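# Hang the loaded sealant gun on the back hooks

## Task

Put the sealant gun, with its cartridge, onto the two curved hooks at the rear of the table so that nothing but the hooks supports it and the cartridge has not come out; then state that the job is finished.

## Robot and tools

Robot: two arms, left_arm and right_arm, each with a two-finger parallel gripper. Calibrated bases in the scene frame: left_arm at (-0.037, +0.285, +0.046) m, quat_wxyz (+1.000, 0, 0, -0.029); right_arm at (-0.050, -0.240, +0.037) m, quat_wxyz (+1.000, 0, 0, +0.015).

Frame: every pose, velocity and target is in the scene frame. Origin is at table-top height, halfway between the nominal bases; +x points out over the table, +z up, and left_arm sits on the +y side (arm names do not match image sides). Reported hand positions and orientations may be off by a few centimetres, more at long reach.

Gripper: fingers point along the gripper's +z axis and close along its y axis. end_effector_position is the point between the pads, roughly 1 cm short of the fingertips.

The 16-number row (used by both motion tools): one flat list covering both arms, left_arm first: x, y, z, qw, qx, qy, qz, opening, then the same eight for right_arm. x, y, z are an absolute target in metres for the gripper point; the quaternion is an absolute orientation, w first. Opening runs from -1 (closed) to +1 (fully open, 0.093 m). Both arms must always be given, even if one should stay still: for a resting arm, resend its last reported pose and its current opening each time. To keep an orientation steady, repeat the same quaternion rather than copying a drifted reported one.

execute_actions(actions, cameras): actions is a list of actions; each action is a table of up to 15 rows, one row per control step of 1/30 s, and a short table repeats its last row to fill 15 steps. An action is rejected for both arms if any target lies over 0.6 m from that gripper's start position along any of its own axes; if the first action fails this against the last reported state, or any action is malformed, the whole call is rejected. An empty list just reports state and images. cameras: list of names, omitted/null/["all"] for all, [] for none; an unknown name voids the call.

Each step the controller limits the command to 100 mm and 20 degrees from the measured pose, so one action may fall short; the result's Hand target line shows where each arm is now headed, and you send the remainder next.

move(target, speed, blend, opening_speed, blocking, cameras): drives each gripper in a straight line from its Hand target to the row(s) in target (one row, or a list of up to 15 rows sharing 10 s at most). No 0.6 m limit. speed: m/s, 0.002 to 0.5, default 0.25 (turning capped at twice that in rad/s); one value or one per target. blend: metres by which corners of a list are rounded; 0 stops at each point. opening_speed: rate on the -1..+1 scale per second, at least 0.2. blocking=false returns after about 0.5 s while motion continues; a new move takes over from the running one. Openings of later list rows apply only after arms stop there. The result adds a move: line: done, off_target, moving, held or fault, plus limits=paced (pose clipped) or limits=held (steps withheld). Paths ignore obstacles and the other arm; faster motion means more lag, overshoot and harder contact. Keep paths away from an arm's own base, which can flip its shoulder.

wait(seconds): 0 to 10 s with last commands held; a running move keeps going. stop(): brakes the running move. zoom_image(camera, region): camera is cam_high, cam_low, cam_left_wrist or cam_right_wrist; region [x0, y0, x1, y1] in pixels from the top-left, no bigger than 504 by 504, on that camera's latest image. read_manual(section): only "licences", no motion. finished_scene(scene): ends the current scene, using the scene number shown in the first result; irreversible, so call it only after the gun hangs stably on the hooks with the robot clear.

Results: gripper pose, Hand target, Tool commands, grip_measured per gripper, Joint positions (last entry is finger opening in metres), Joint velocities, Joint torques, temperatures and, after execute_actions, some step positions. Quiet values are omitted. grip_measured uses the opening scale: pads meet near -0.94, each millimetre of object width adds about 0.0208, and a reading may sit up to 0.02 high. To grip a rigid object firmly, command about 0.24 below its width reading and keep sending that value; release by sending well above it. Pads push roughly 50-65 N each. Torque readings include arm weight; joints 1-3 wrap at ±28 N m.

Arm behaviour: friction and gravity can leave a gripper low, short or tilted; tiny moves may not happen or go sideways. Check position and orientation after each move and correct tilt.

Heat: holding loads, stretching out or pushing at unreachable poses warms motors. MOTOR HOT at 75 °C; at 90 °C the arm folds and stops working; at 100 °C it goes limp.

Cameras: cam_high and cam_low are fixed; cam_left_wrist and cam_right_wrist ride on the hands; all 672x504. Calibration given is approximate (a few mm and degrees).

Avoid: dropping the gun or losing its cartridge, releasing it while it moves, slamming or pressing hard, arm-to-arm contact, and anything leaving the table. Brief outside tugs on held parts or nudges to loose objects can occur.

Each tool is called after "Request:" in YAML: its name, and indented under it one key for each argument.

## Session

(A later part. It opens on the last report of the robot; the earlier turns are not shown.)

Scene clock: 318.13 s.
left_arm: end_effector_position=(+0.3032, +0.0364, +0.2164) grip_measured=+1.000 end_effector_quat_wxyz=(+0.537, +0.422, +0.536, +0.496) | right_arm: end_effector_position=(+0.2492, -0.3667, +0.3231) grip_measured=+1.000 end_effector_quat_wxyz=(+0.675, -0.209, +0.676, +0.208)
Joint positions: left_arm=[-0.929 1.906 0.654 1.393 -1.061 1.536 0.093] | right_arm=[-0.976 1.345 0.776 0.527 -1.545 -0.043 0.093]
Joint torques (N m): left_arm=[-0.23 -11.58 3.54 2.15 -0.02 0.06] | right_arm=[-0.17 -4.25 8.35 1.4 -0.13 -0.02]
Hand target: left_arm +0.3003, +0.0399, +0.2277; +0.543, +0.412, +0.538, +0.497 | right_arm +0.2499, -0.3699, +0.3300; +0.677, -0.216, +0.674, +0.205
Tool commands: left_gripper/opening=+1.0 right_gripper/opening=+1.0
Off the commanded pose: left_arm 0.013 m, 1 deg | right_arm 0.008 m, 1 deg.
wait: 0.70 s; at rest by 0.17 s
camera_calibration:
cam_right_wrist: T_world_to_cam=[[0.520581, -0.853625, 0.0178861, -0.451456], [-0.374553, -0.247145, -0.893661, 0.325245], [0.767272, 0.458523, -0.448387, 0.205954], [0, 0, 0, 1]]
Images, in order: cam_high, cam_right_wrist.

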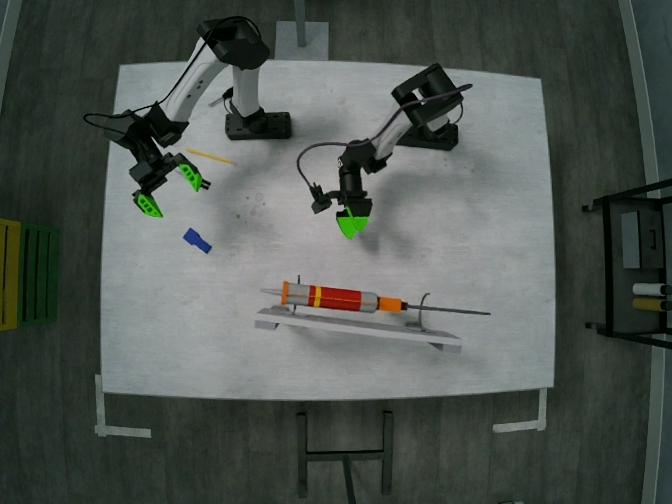

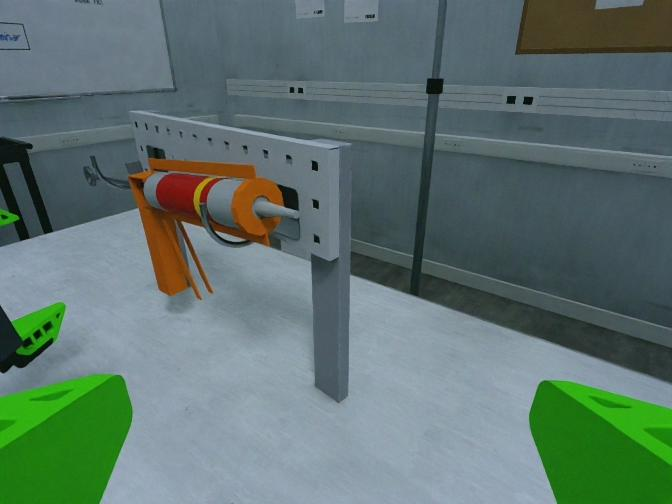

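Request:
wait:
  seconds: 10
  cameras: ["cam_right_wrist"]

Request:
wait:
  seconds: 0.4
  cameras: ["cam_right_wrist"]

Request:
wait:
  seconds: 0.4
  cameras: ["cam_right_wrist"]

Scene clock: 333.00 s.
left_arm: end_effector_position=(+0.3032, +0.0364, +0.2164) grip_measured=+1.000 end_effector_quat_wxyz=(+0.537, +0.422, +0.536, +0.496) | right_arm: end_effector_position=(+0.2492, -0.3667, +0.3231) grip_measured=+1.000 end_effector_quat_wxyz=(+0.675, -0.209, +0.676, +0.208)
Joint positions: left_arm=[-0.929 1.906 0.654 1.393 -1.061 1.536 0.093] | right_arm=[-0.976 1.345 0.776 0.527 -1.545 -0.043 0.093]
Joint velocities: left_arm=[-0.002 -0.022 0.022 -0.168 -0.007 -0.066 0] | right_arm=[within noise]
Joint torques (N m): left_arm=[-0.25 -11.55 3.56 2.13 -0.03 0.06] | right_arm=[-0.14 -4.25 8.47 1.4 -0.13 -0.01]
Hand target: left_arm +0.3003, +0.0399, +0.2277; +0.543, +0.412, +0.538, +0.497 | right_arm +0.2499, -0.3699, +0.3300; +0.677, -0.216, +0.674, +0.205
Tool commands: left_gripper/opening=+1.0 right_gripper/opening=+1.0
Off the commanded pose: left_arm 0.013 m, 1 deg | right_arm 0.008 m, 1 deg.
wait: 10.00 s; at rest from the start
camera_calibration:
cam_right_wrist: T_world_to_cam=[[0.520581, -0.853625, 0.0178861, -0.451456], [-0.374553, -0.247145, -0.893661, 0.325245], [0.767272, 0.458523, -0.448387, 0.205954], [0, 0, 0, 1]]
Images, in order: cam_right_wrist.

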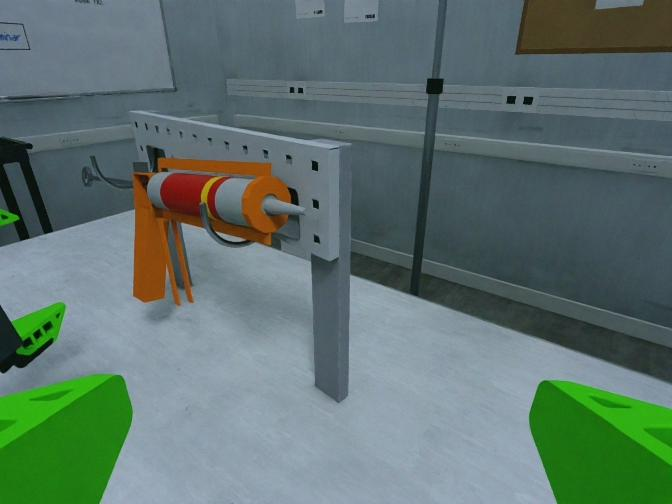

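Scene clock: 333.40 s.
left_arm: end_effector_position=(+0.3032, +0.0364, +0.2164) grip_measured=+1.000 end_effector_quat_wxyz=(+0.537, +0.422, +0.536, +0.496) | right_arm: end_effector_position=(+0.2492, -0.3667, +0.3231) grip_measured=+1.000 end_effector_quat_wxyz=(+0.675, -0.209, +0.676, +0.208)
Joint positions: left_arm=[-0.929 1.906 0.654 1.393 -1.061 1.536 0.093] | right_arm=[-0.976 1.345 0.776 0.527 -1.545 -0.043 0.093]
Joint torques (N m): left_arm=[-0.29 -11.51 3.64 2.15 -0.02 0.05] | right_arm=[-0.13 -4.21 8.39 1.4 -0.12 0]
Hand target: left_arm +0.3003, +0.0399, +0.2277; +0.543, +0.412, +0.538, +0.497 | right_arm +0.2499, -0.3699, +0.3300; +0.677, -0.216, +0.674, +0.205
Tool commands: left_gripper/opening=+1.0 right_gripper/opening=+1.0
Off the commanded pose: left_arm 0.013 m, 1 deg | right_arm 0.008 m, 1 deg.
wait: 0.40 s; at rest by 0.17 s
camera_calibration:
cam_right_wrist: T_world_to_cam=[[0.520581, -0.853625, 0.0178861, -0.451456], [-0.374553, -0.247145, -0.893661, 0.325245], [0.767272, 0.458523, -0.448387, 0.205954], [0, 0, 0, 1]]
Images, in order: cam_right_wrist.

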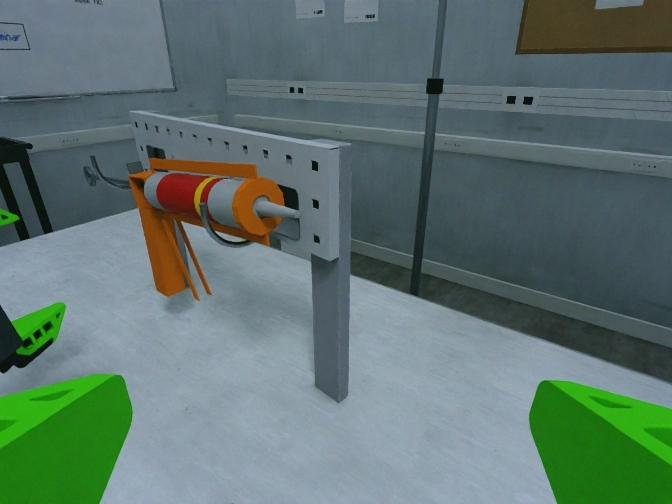

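Scene clock: 333.80 s.
left_arm: end_effector_position=(+0.3032, +0.0364, +0.2164) grip_measured=+1.000 end_effector_quat_wxyz=(+0.537, +0.422, +0.536, +0.496) | right_arm: end_effector_position=(+0.2492, -0.3667, +0.3231) grip_measured=+1.000 end_effector_quat_wxyz=(+0.675, -0.209, +0.676, +0.208)
Joint positions: left_arm=[-0.929 1.906 0.654 1.393 -1.061 1.536 0.093] | right_arm=[-0.976 1.345 0.776 0.527 -1.545 -0.043 0.093]
Joint torques (N m): left_arm=[-0.18 -11.58 3.6 2.15 -0.03 0.06] | right_arm=[-0.1 -4.23 8.34 1.39 -0.13 -0.02]
Hand target: left_arm +0.3003, +0.0399, +0.2277; +0.543, +0.412, +0.538, +0.497 | right_arm +0.2499, -0.3699, +0.3300; +0.677, -0.216, +0.674, +0.205
Tool commands: left_gripper/opening=+1.0 right_gripper/opening=+1.0
Off the commanded pose: left_arm 0.013 m, 1 deg | right_arm 0.008 m, 1 deg.
wait: 0.40 s; at rest by 0.17 s
camera_calibration:
cam_right_wrist: T_world_to_cam=[[0.520581, -0.853625, 0.0178861, -0.451456], [-0.374553, -0.247145, -0.893661, 0.325245], [0.767272, 0.458523, -0.448387, 0.205954], [0, 0, 0, 1]]
Images, in order: cam_right_wrist.

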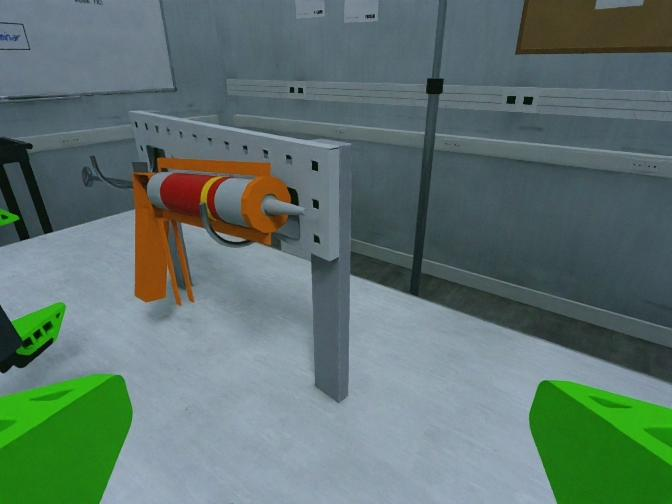

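Request:
move:
  target:
    - [0.33,0.07,0.16,0.5,0.5,0.5,0.5,-0.9,0.25,-0.37,0.33,0.676,-0.216,0.674,0.205,1]
    - [0.37,0.09,0.15,0.5,0.5,0.5,0.5,-0.9,0.25,-0.37,0.33,0.676,-0.216,0.674,0.205,1]
  speed: 0.15
  cameras: ["cam_high","cam_low","cam_left_wrist","cam_right_wrist"]

Request:
zoom_image:
  camera: "cam_high"
  region: [240, 220, 450, 350]

Scene clock: 360.27 s.
left_arm: end_effector_position=(+0.3673, +0.0944, +0.1533) grip_measured=-0.897 end_effector_quat_wxyz=(+0.500, +0.494, +0.506, +0.500) | right_arm: end_effector_position=(+0.2492, -0.3667, +0.3231) grip_measured=+1.000 end_effector_quat_wxyz=(+0.675, -0.209, +0.676, +0.208)
Joint positions: left_arm=[-0.626 2.069 0.6 1.469 -0.694 1.559 0.002] | right_arm=[-0.976 1.345 0.776 0.527 -1.545 -0.043 0.093]
Joint torques (N m): left_arm=[-0.01 -6.76 4.6 2.47 0.11 0.08] | right_arm=[-0.25 -4.23 8.36 1.4 -0.13 -0.03]
Hand target: left_arm +0.3698, +0.0901, +0.1500; +0.500, +0.500, +0.500, +0.500 | right_arm +0.2499, -0.3699, +0.3300; +0.677, -0.216, +0.674, +0.205
Off the commanded pose: left_arm 0.006 m, 1 deg | right_arm 0.008 m, 1 deg.
joint sent to its limit (right arm) — joint 5 (wrist yaw), lower limit. The joint targets still meet the commanded pose.
move: done
camera_calibration:
cam_left_wrist: T_world_to_cam=[[0.0065646, -0.0220601, -0.999735, 0.15399], [-0.432441, 0.901376, -0.0227293, 0.118062], [0.901638, 0.432475, -0.00362253, -0.287573], [0, 0, 0, 1]]
cam_right_wrist: T_world_to_cam=[[0.520581, -0.853625, 0.0178861, -0.451456], [-0.374553, -0.247145, -0.893661, 0.325245], [0.767272, 0.458523, -0.448387, 0.205954], [0, 0, 0, 1]]

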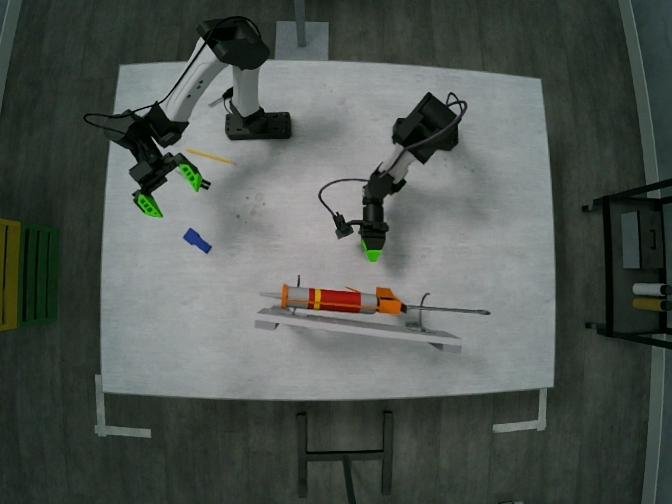

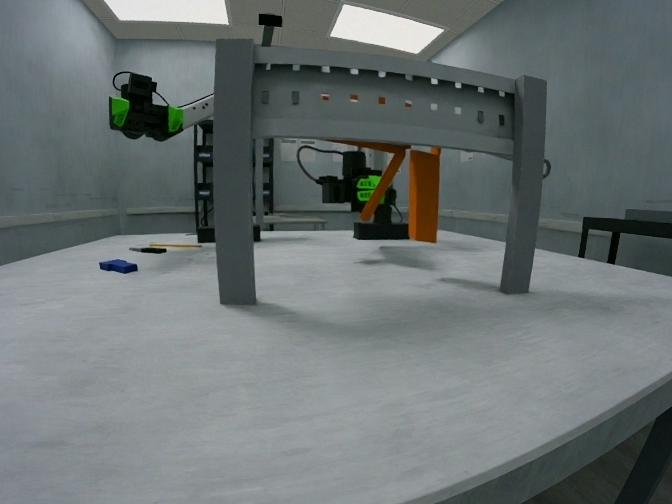

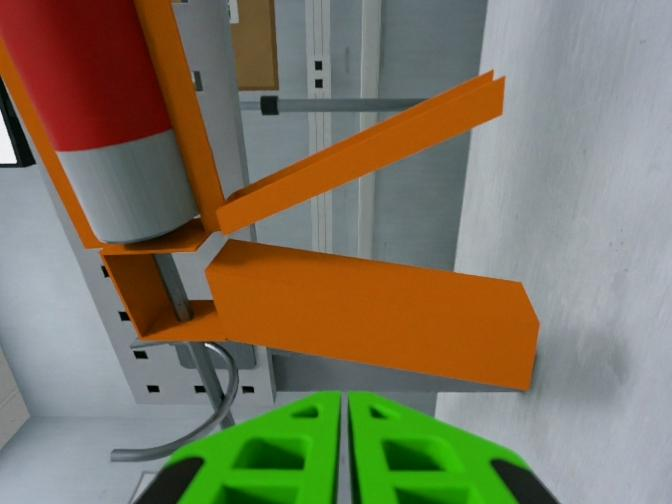

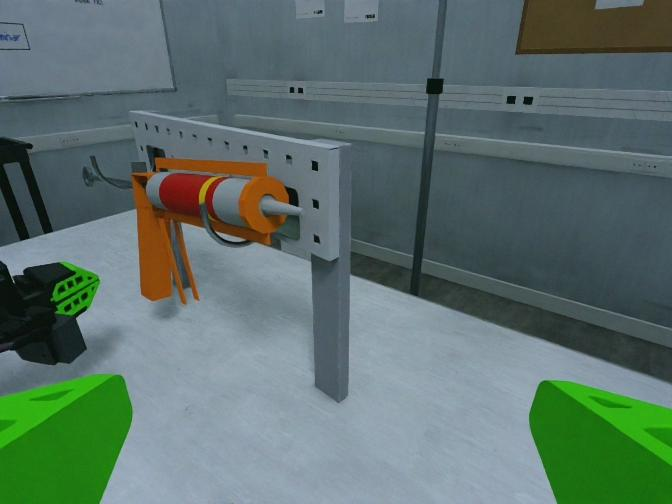

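Scaled by 2.400 from the camera's 672x504 image, which has a finer 960x720 frame.

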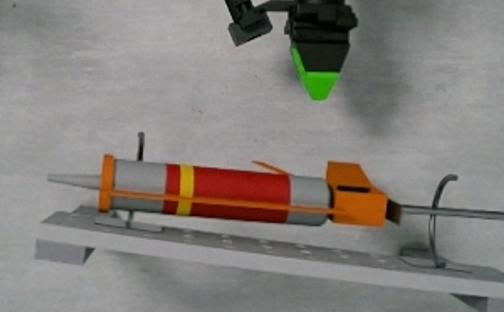

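Request:
move:
  target:
    - [0.395,0.106,0.145,0.5,0.5,0.5,0.5,-0.9,0.25,-0.37,0.33,0.676,-0.216,0.674,0.205,1]
    - [0.43,0.106,0.143,0.5,0.5,0.5,0.5,-0.9,0.25,-0.37,0.33,0.676,-0.216,0.674,0.205,1]
  speed: [0.1,0.015]
  blend: 0.003
  cameras: ["cam_high","cam_left_wrist","cam_right_wrist"]

Request:
wait:
  seconds: 0.4
  cameras: ["cam_left_wrist","cam_right_wrist"]

Scene clock: 371.40 s.
left_arm: end_effector_position=(+0.4257, +0.1070, +0.1513) grip_measured=-0.897 end_effector_quat_wxyz=(+0.508, +0.490, +0.502, +0.500) | right_arm: end_effector_position=(+0.2492, -0.3667, +0.3231) grip_measured=+1.000 end_effector_quat_wxyz=(+0.675, -0.209, +0.676, +0.208)
Joint positions: left_arm=[-0.488 2.166 0.774 1.41 -0.55 1.56 0.002] | right_arm=[-0.976 1.345 0.776 0.527 -1.545 -0.043 0.093]
Joint torques (N m): left_arm=[0.46 -8.02 5.08 2.37 0.14 0.06] | right_arm=[-0.14 -4.18 8.43 1.4 -0.12 -0.01]
Heat: left arm: 58 °C; right arm: 48 °C.
Hand target: left_arm +0.4297, +0.1061, +0.1431; +0.500, +0.500, +0.500, +0.500 | right_arm +0.2499, -0.3699, +0.3300; +0.677, -0.216, +0.674, +0.205
Off the commanded pose: left_arm 0.009 m, 1 deg | right_arm 0.008 m, 1 deg.
joint sent to its limit (right arm) — joint 5 (wrist yaw), lower limit. The joint targets still meet the commanded pose.
move: done
camera_calibration:
cam_left_wrist: T_world_to_cam=[[0.0220651, -0.0312169, -0.999269, 0.146183], [-0.426116, 0.903885, -0.0376463, 0.131167], [0.904399, 0.426635, 0.00664232, -0.347717], [0, 0, 0, 1]]
cam_right_wrist: T_world_to_cam=[[0.520581, -0.853625, 0.0178861, -0.451456], [-0.374553, -0.247145, -0.893661, 0.325245], [0.767272, 0.458523, -0.448387, 0.205954], [0, 0, 0, 1]]
Images, in order: cam_high, cam_left_wrist, cam_right_wrist.

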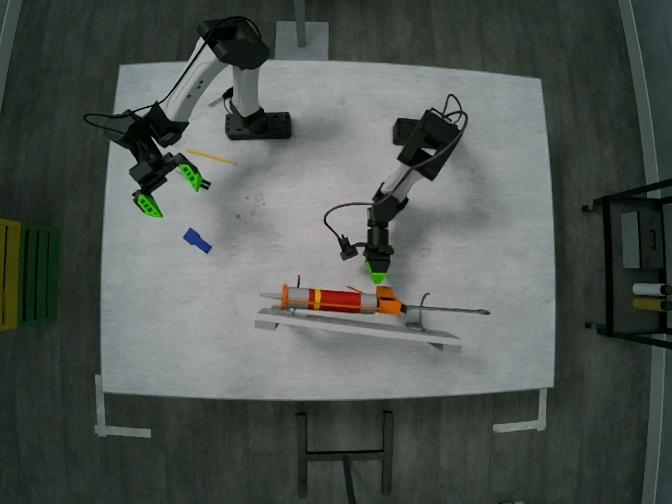

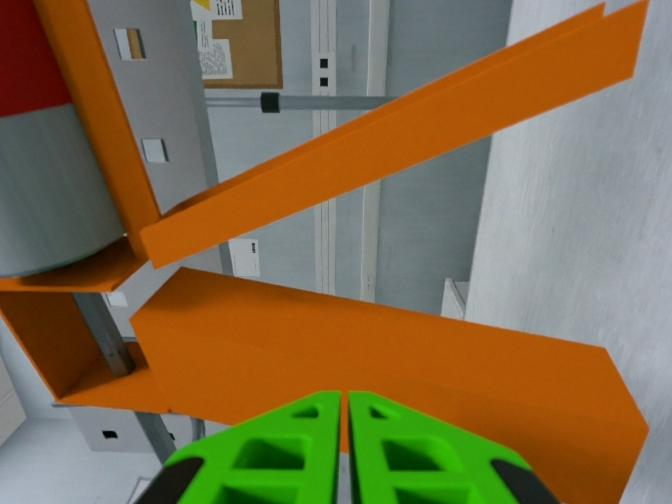

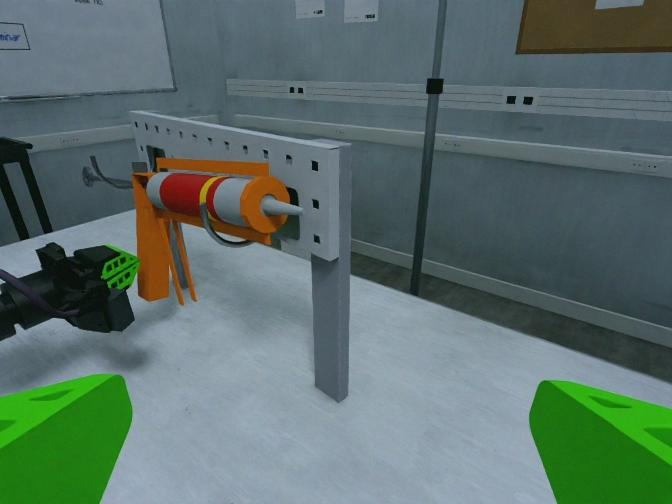

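Scene clock: 371.80 s.
left_arm: end_effector_position=(+0.4257, +0.1069, +0.1512) grip_measured=-0.897 end_effector_quat_wxyz=(+0.508, +0.490, +0.502, +0.500) | right_arm: end_effector_position=(+0.2492, -0.3667, +0.3231) grip_measured=+1.000 end_effector_quat_wxyz=(+0.675, -0.209, +0.676, +0.208)
Joint positions: left_arm=[-0.488 2.166 0.774 1.41 -0.549 1.56 0.002] | right_arm=[-0.976 1.345 0.776 0.527 -1.545 -0.043 0.093]
Joint torques (N m): left_arm=[0.57 -7.92 5.11 2.33 0.12 0.06] | right_arm=[-0.21 -4.23 8.35 1.39 -0.15 -0.01]
Hand target: left_arm +0.4296, +0.1061, +0.1431; +0.500, +0.500, +0.500, +0.500 | right_arm +0.2499, -0.3699, +0.3300; +0.677, -0.216, +0.674, +0.205
Tool commands: left_gripper/opening=-0.9 right_gripper/opening=+1.0
Off the commanded pose: left_arm 0.009 m, 1 deg | right_arm 0.008 m, 1 deg.
wait: 0.40 s; at rest by 0.17 s
camera_calibration:
cam_left_wrist: T_world_to_cam=[[0.0217309, -0.0310217, -0.999282, 0.146222], [-0.425784, 0.904055, -0.0373247, 0.131015], [0.904564, 0.426289, 0.0064374, -0.347692], [0, 0, 0, 1]]
cam_right_wrist: T_world_to_cam=[[0.520581, -0.853625, 0.0178861, -0.451456], [-0.374553, -0.247145, -0.893661, 0.325245], [0.767272, 0.458523, -0.448387, 0.205954], [0, 0, 0, 1]]
Images, in order: cam_left_wrist, cam_right_wrist.

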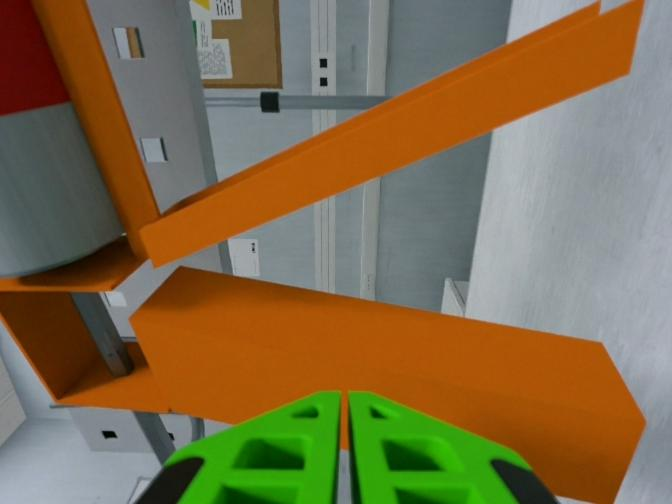

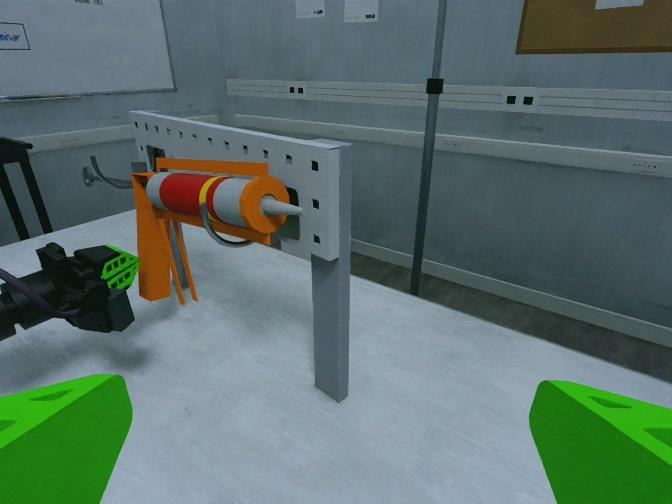

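Request:
wait:
  seconds: 0.3
  cameras: ["cam_left_wrist"]

Request:
wait:
  seconds: 0.3
  cameras: ["cam_left_wrist"]

Request:
wait:
  seconds: 0.25
  cameras: ["cam_left_wrist"]

Scene clock: 376.00 s.
left_arm: end_effector_position=(+0.4257, +0.1068, +0.1512) grip_measured=-0.897 end_effector_quat_wxyz=(+0.508, +0.490, +0.502, +0.500) | right_arm: end_effector_position=(+0.2492, -0.3667, +0.3231) grip_measured=+1.000 end_effector_quat_wxyz=(+0.675, -0.209, +0.676, +0.208)
Joint positions: left_arm=[-0.488 2.166 0.774 1.41 -0.549 1.56 0.002] | right_arm=[-0.976 1.345 0.776 0.527 -1.545 -0.043 0.093]
Joint torques (N m): left_arm=[0.65 -7.95 5.14 2.34 0.13 0.06] | right_arm=[-0.16 -4.25 8.35 1.39 -0.12 -0.02]
Hand target: left_arm +0.4296, +0.1061, +0.1432; +0.500, +0.500, +0.500, +0.500 | right_arm +0.2499, -0.3699, +0.3300; +0.677, -0.216, +0.674, +0.205
Tool commands: left_gripper/opening=-0.9 right_gripper/opening=+1.0
Off the commanded pose: left_arm 0.009 m, 1 deg | right_arm 0.008 m, 1 deg.
wait: 0.30 s; at rest from the start
camera_calibration:
cam_left_wrist: T_world_to_cam=[[0.0213966, -0.0308264, -0.999296, 0.146261], [-0.425451, 0.904225, -0.0370033, 0.130863], [0.904729, 0.425943, 0.00623223, -0.347667], [0, 0, 0, 1]]
Images, in order: cam_left_wrist.

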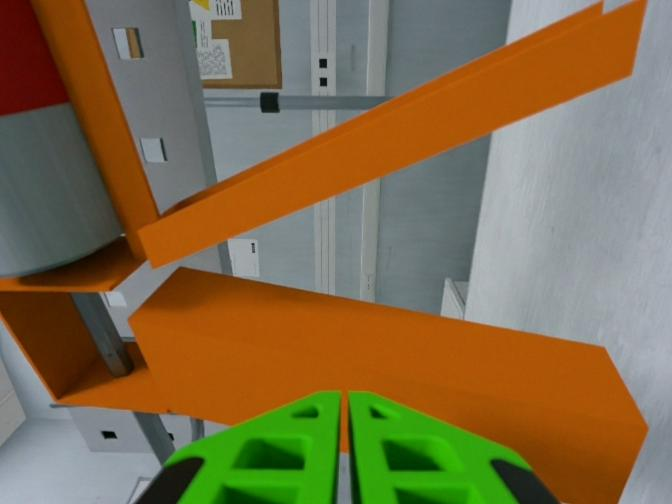

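Scene clock: 376.30 s.
left_arm: end_effector_position=(+0.4257, +0.1068, +0.1512) grip_measured=-0.897 end_effector_quat_wxyz=(+0.508, +0.490, +0.502, +0.500) | right_arm: end_effector_position=(+0.2492, -0.3667, +0.3231) grip_measured=+1.000 end_effector_quat_wxyz=(+0.675, -0.209, +0.676, +0.208)
Joint positions: left_arm=[-0.488 2.166 0.774 1.41 -0.549 1.56 0.002] | right_arm=[-0.976 1.345 0.776 0.527 -1.545 -0.043 0.093]
Joint torques (N m): left_arm=[0.64 -7.94 5 2.33 0.13 0.07] | right_arm=[-0.23 -4.22 8.27 1.4 -0.11 -0.02]
Hand target: left_arm +0.4296, +0.1061, +0.1432; +0.500, +0.500, +0.500, +0.500 | right_arm +0.2499, -0.3699, +0.3300; +0.677, -0.216, +0.674, +0.205
Tool commands: left_gripper/opening=-0.9 right_gripper/opening=+1.0
Off the commanded pose: left_arm 0.009 m, 1 deg | right_arm 0.008 m, 1 deg.
wait: 0.30 s; at rest by 0.17 s
camera_calibration:
cam_left_wrist: T_world_to_cam=[[0.0213966, -0.0308264, -0.999296, 0.146261], [-0.425451, 0.904225, -0.0370033, 0.130863], [0.904729, 0.425943, 0.00623223, -0.347667], [0, 0, 0, 1]]
Images, in order: cam_left_wrist.

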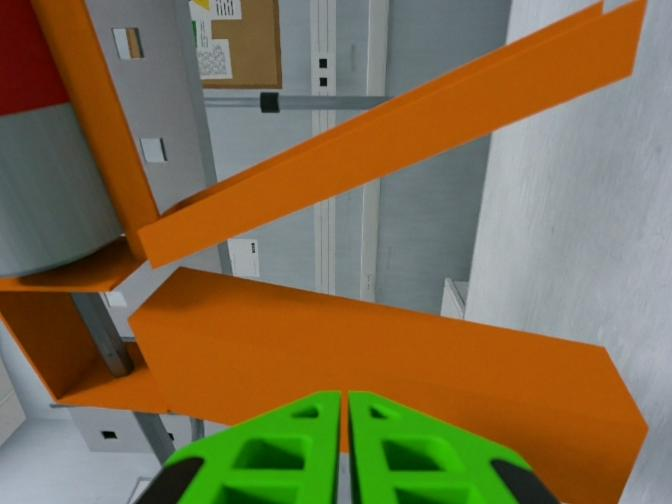

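Scene clock: 376.57 s.
left_arm: end_effector_position=(+0.4257, +0.1068, +0.1511) grip_measured=-0.897 end_effector_quat_wxyz=(+0.508, +0.490, +0.502, +0.500) | right_arm: end_effector_position=(+0.2492, -0.3667, +0.3231) grip_measured=+1.000 end_effector_quat_wxyz=(+0.675, -0.209, +0.676, +0.208)
Joint positions: left_arm=[-0.488 2.166 0.774 1.409 -0.549 1.56 0.002] | right_arm=[-0.976 1.345 0.776 0.527 -1.545 -0.043 0.093]
Joint torques (N m): left_arm=[0.64 -7.95 5.07 2.32 0.12 0.06] | right_arm=[-0.17 -4.22 8.4 1.39 -0.13 -0.02]
Hand target: left_arm +0.4296, +0.1061, +0.1431; +0.500, +0.500, +0.500, +0.500 | right_arm +0.2499, -0.3699, +0.3300; +0.677, -0.216, +0.674, +0.205
Tool commands: left_gripper/opening=-0.9 right_gripper/opening=+1.0
Off the commanded pose: left_arm 0.009 m, 1 deg | right_arm 0.008 m, 1 deg.
wait: 0.27 s; at rest by 0.17 s
camera_calibration:
cam_left_wrist: T_world_to_cam=[[0.0210707, -0.0306288, -0.999309, 0.146297], [-0.425463, 0.904232, -0.0366857, 0.130817], [0.904731, 0.425942, 0.00602138, -0.347636], [0, 0, 0, 1]]
Images, in order: cam_left_wrist.

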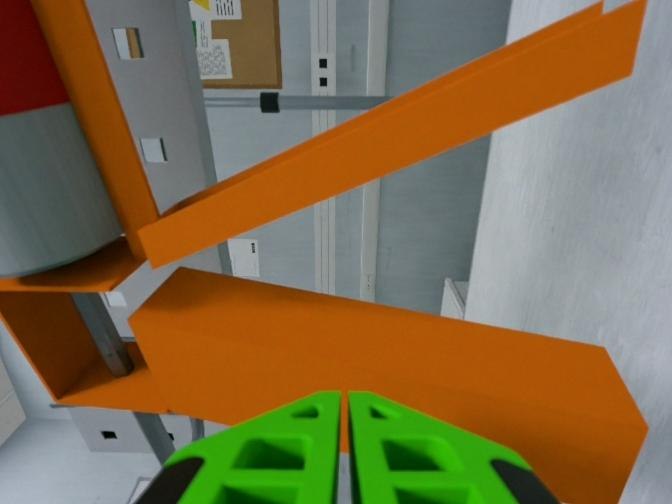

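Request:
move:
  target:
    - [0.395,0.106,0.143,0.5,0.5,0.5,0.5,-0.9,0.25,-0.37,0.33,0.676,-0.216,0.674,0.205,1]
    - [0.33,0.09,0.15,0.5,0.5,0.5,0.5,-0.9,0.25,-0.37,0.33,0.676,-0.216,0.674,0.205,1]
  speed: [0.008,0.1]
  cameras: ["cam_left_wrist","cam_right_wrist"]

Request:
wait:
  seconds: 0.4
  cameras: ["cam_left_wrist"]

Request:
wait:
  seconds: 0.4
  cameras: ["cam_left_wrist"]

Request:
wait:
  seconds: 0.25
  cameras: ["cam_left_wrist"]

Scene clock: 402.50 s.
left_arm: end_effector_position=(+0.3316, +0.0886, +0.1365) grip_measured=-0.897 end_effector_quat_wxyz=(+0.492, +0.512, +0.501, +0.495) | right_arm: end_effector_position=(+0.2492, -0.3667, +0.3231) grip_measured=+1.000 end_effector_quat_wxyz=(+0.675, -0.209, +0.676, +0.208)
Joint positions: left_arm=[-0.714 2.083 0.498 1.549 -0.764 1.56 0.002] | right_arm=[-0.976 1.345 0.776 0.527 -1.545 -0.043 0.093]
Joint torques (N m): left_arm=[-0.23 -11.58 2.32 2.41 -0.14 0.05] | right_arm=[-0.2 -4.23 8.34 1.4 -0.12 0]
Hand target: left_arm +0.3302, +0.0899, +0.1496; +0.500, +0.500, +0.500, +0.500 | right_arm +0.2499, -0.3699, +0.3300; +0.677, -0.216, +0.674, +0.205
Off the commanded pose: left_arm 0.014 m, 2 deg | right_arm 0.008 m, 1 deg.
joint sent to its limit (left arm) — joint 4 (wrist pitch), upper limit. The joint targets still meet the commanded pose.
joint sent to its limit (right arm) — joint 5 (wrist yaw), lower limit. The joint targets still meet the commanded pose.
move: off_target (left_arm)
camera_calibration:
cam_left_wrist: T_world_to_cam=[[-0.0195503, 0.00319916, -0.999804, 0.143656], [-0.415663, 0.909452, 0.011038, 0.0965131], [0.909309, 0.415797, -0.0164503, -0.252198], [0, 0, 0, 1]]
cam_right_wrist: T_world_to_cam=[[0.520581, -0.853625, 0.0178861, -0.451456], [-0.374553, -0.247145, -0.893661, 0.325245], [0.767272, 0.458523, -0.448387, 0.205954], [0, 0, 0, 1]]
Images, in order: cam_left_wrist, cam_right_wrist.

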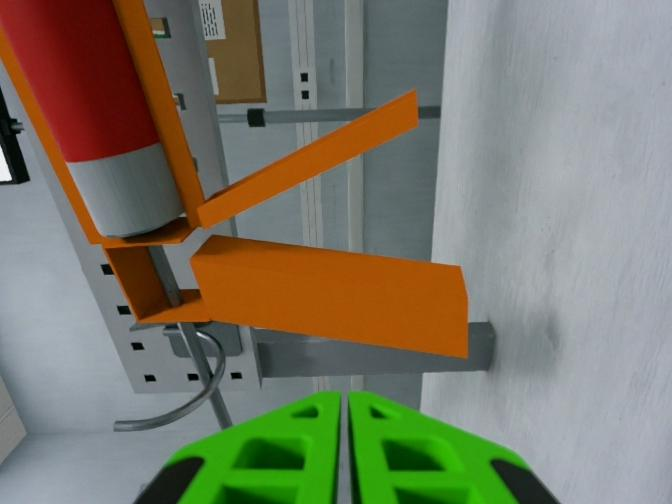

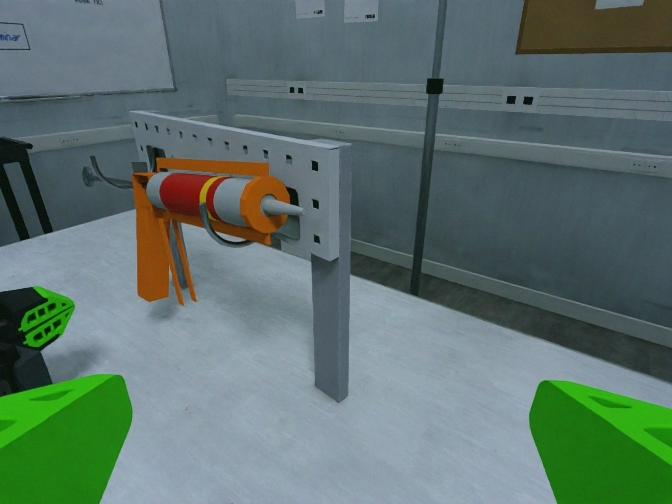

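Scene clock: 402.90 s.
left_arm: end_effector_position=(+0.3316, +0.0887, +0.1365) grip_measured=-0.897 end_effector_quat_wxyz=(+0.492, +0.512, +0.501, +0.495) | right_arm: end_effector_position=(+0.2492, -0.3667, +0.3231) grip_measured=+1.000 end_effector_quat_wxyz=(+0.675, -0.209, +0.676, +0.208)
Joint positions: left_arm=[-0.714 2.083 0.498 1.55 -0.764 1.56 0.002] | right_arm=[-0.976 1.345 0.776 0.527 -1.545 -0.043 0.093]
Joint torques (N m): left_arm=[-0.24 -11.59 2.3 2.41 -0.14 0.06] | right_arm=[-0.2 -4.22 8.35 1.41 -0.11 -0.02]
Hand target: left_arm +0.3302, +0.0899, +0.1496; +0.500, +0.500, +0.500, +0.500 | right_arm +0.2499, -0.3699, +0.3300; +0.677, -0.216, +0.674, +0.205
Tool commands: left_gripper/opening=-0.9 right_gripper/opening=+1.0
Off the commanded pose: left_arm 0.014 m, 2 deg | right_arm 0.008 m, 1 deg.
wait: 0.40 s; at rest by 0.17 s
camera_calibration:
cam_left_wrist: T_world_to_cam=[[-0.0192685, 0.00293565, -0.99981, 0.143663], [-0.416013, 0.909296, 0.0106873, 0.0966342], [0.909155, 0.41614, -0.0162995, -0.252225], [0, 0, 0, 1]]
Images, in order: cam_left_wrist.

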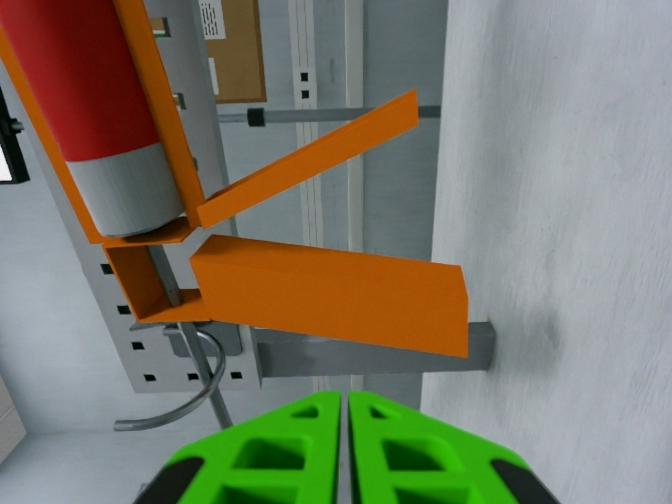

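Scene clock: 403.30 s.
left_arm: end_effector_position=(+0.3316, +0.0887, +0.1365) grip_measured=-0.897 end_effector_quat_wxyz=(+0.492, +0.511, +0.501, +0.495) | right_arm: end_effector_position=(+0.2492, -0.3667, +0.3231) grip_measured=+1.000 end_effector_quat_wxyz=(+0.675, -0.209, +0.676, +0.208)
Joint positions: left_arm=[-0.714 2.083 0.498 1.55 -0.765 1.56 0.002] | right_arm=[-0.976 1.345 0.776 0.527 -1.545 -0.043 0.093]
Joint torques (N m): left_arm=[-0.25 -11.62 2.35 2.41 -0.13 0.04] | right_arm=[-0.17 -4.16 8.4 1.39 -0.11 -0.02]
Hand target: left_arm +0.3302, +0.0899, +0.1496; +0.500, +0.500, +0.500, +0.500 | right_arm +0.2499, -0.3699, +0.3300; +0.677, -0.216, +0.674, +0.205
Tool commands: left_gripper/opening=-0.9 right_gripper/opening=+1.0
Off the commanded pose: left_arm 0.014 m, 2 deg | right_arm 0.008 m, 1 deg.
wait: 0.40 s; at rest by 0.17 s
camera_calibration:
cam_left_wrist: T_world_to_cam=[[-0.0192602, 0.00293802, -0.99981, 0.143661], [-0.41636, 0.909137, 0.0106923, 0.0967044], [0.908996, 0.416486, -0.0162869, -0.252232], [0, 0, 0, 1]]
Images, in order: cam_left_wrist.

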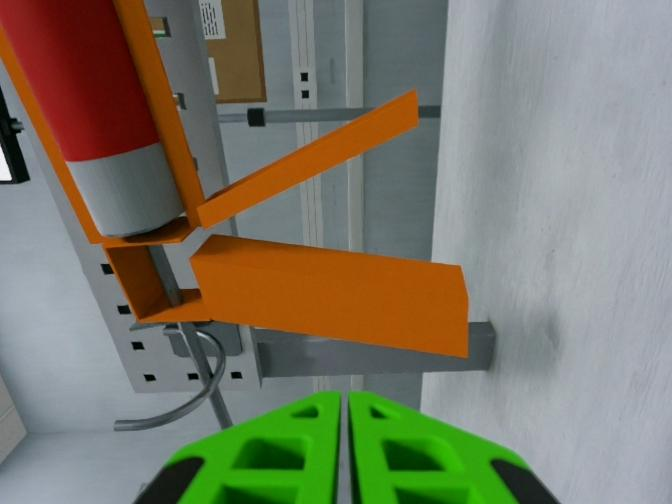

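Scene clock: 403.57 s.
left_arm: end_effector_position=(+0.3316, +0.0887, +0.1365) grip_measured=-0.897 end_effector_quat_wxyz=(+0.492, +0.511, +0.501, +0.495) | right_arm: end_effector_position=(+0.2492, -0.3667, +0.3231) grip_measured=+1.000 end_effector_quat_wxyz=(+0.675, -0.209, +0.676, +0.208)
Joint positions: left_arm=[-0.714 2.083 0.498 1.55 -0.765 1.56 0.002] | right_arm=[-0.976 1.345 0.776 0.527 -1.545 -0.043 0.093]
Joint torques (N m): left_arm=[-0.28 -11.62 2.43 2.42 -0.12 0.07] | right_arm=[-0.16 -4.23 8.36 1.38 -0.12 -0.04]
Hand target: left_arm +0.3302, +0.0899, +0.1496; +0.500, +0.500, +0.500, +0.500 | right_arm +0.2499, -0.3699, +0.3300; +0.677, -0.216, +0.674, +0.205
Tool commands: left_gripper/opening=-0.9 right_gripper/opening=+1.0
Off the commanded pose: left_arm 0.014 m, 2 deg | right_arm 0.008 m, 1 deg.
wait: 0.27 s; at rest by 0.17 s
camera_calibration:
cam_left_wrist: T_world_to_cam=[[-0.0192602, 0.00293802, -0.99981, 0.143661], [-0.41636, 0.909137, 0.0106923, 0.0967044], [0.908996, 0.416486, -0.0162869, -0.252232], [0, 0, 0, 1]]
Images, in order: cam_left_wrist.

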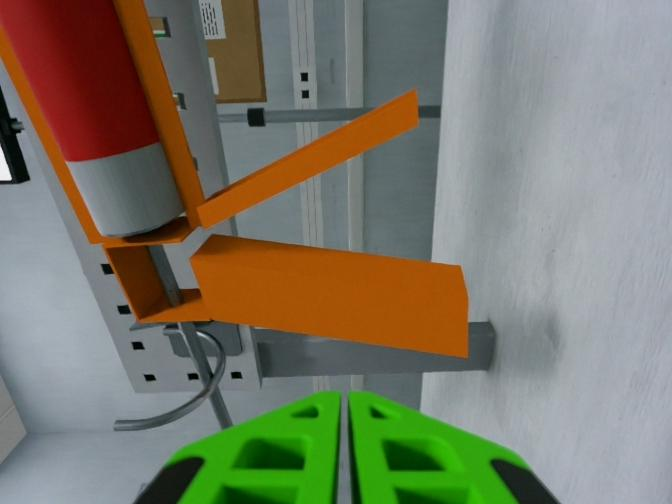

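Now still.

Request:
finished_scene:
  scene: 3

The scene is finished: the task was done.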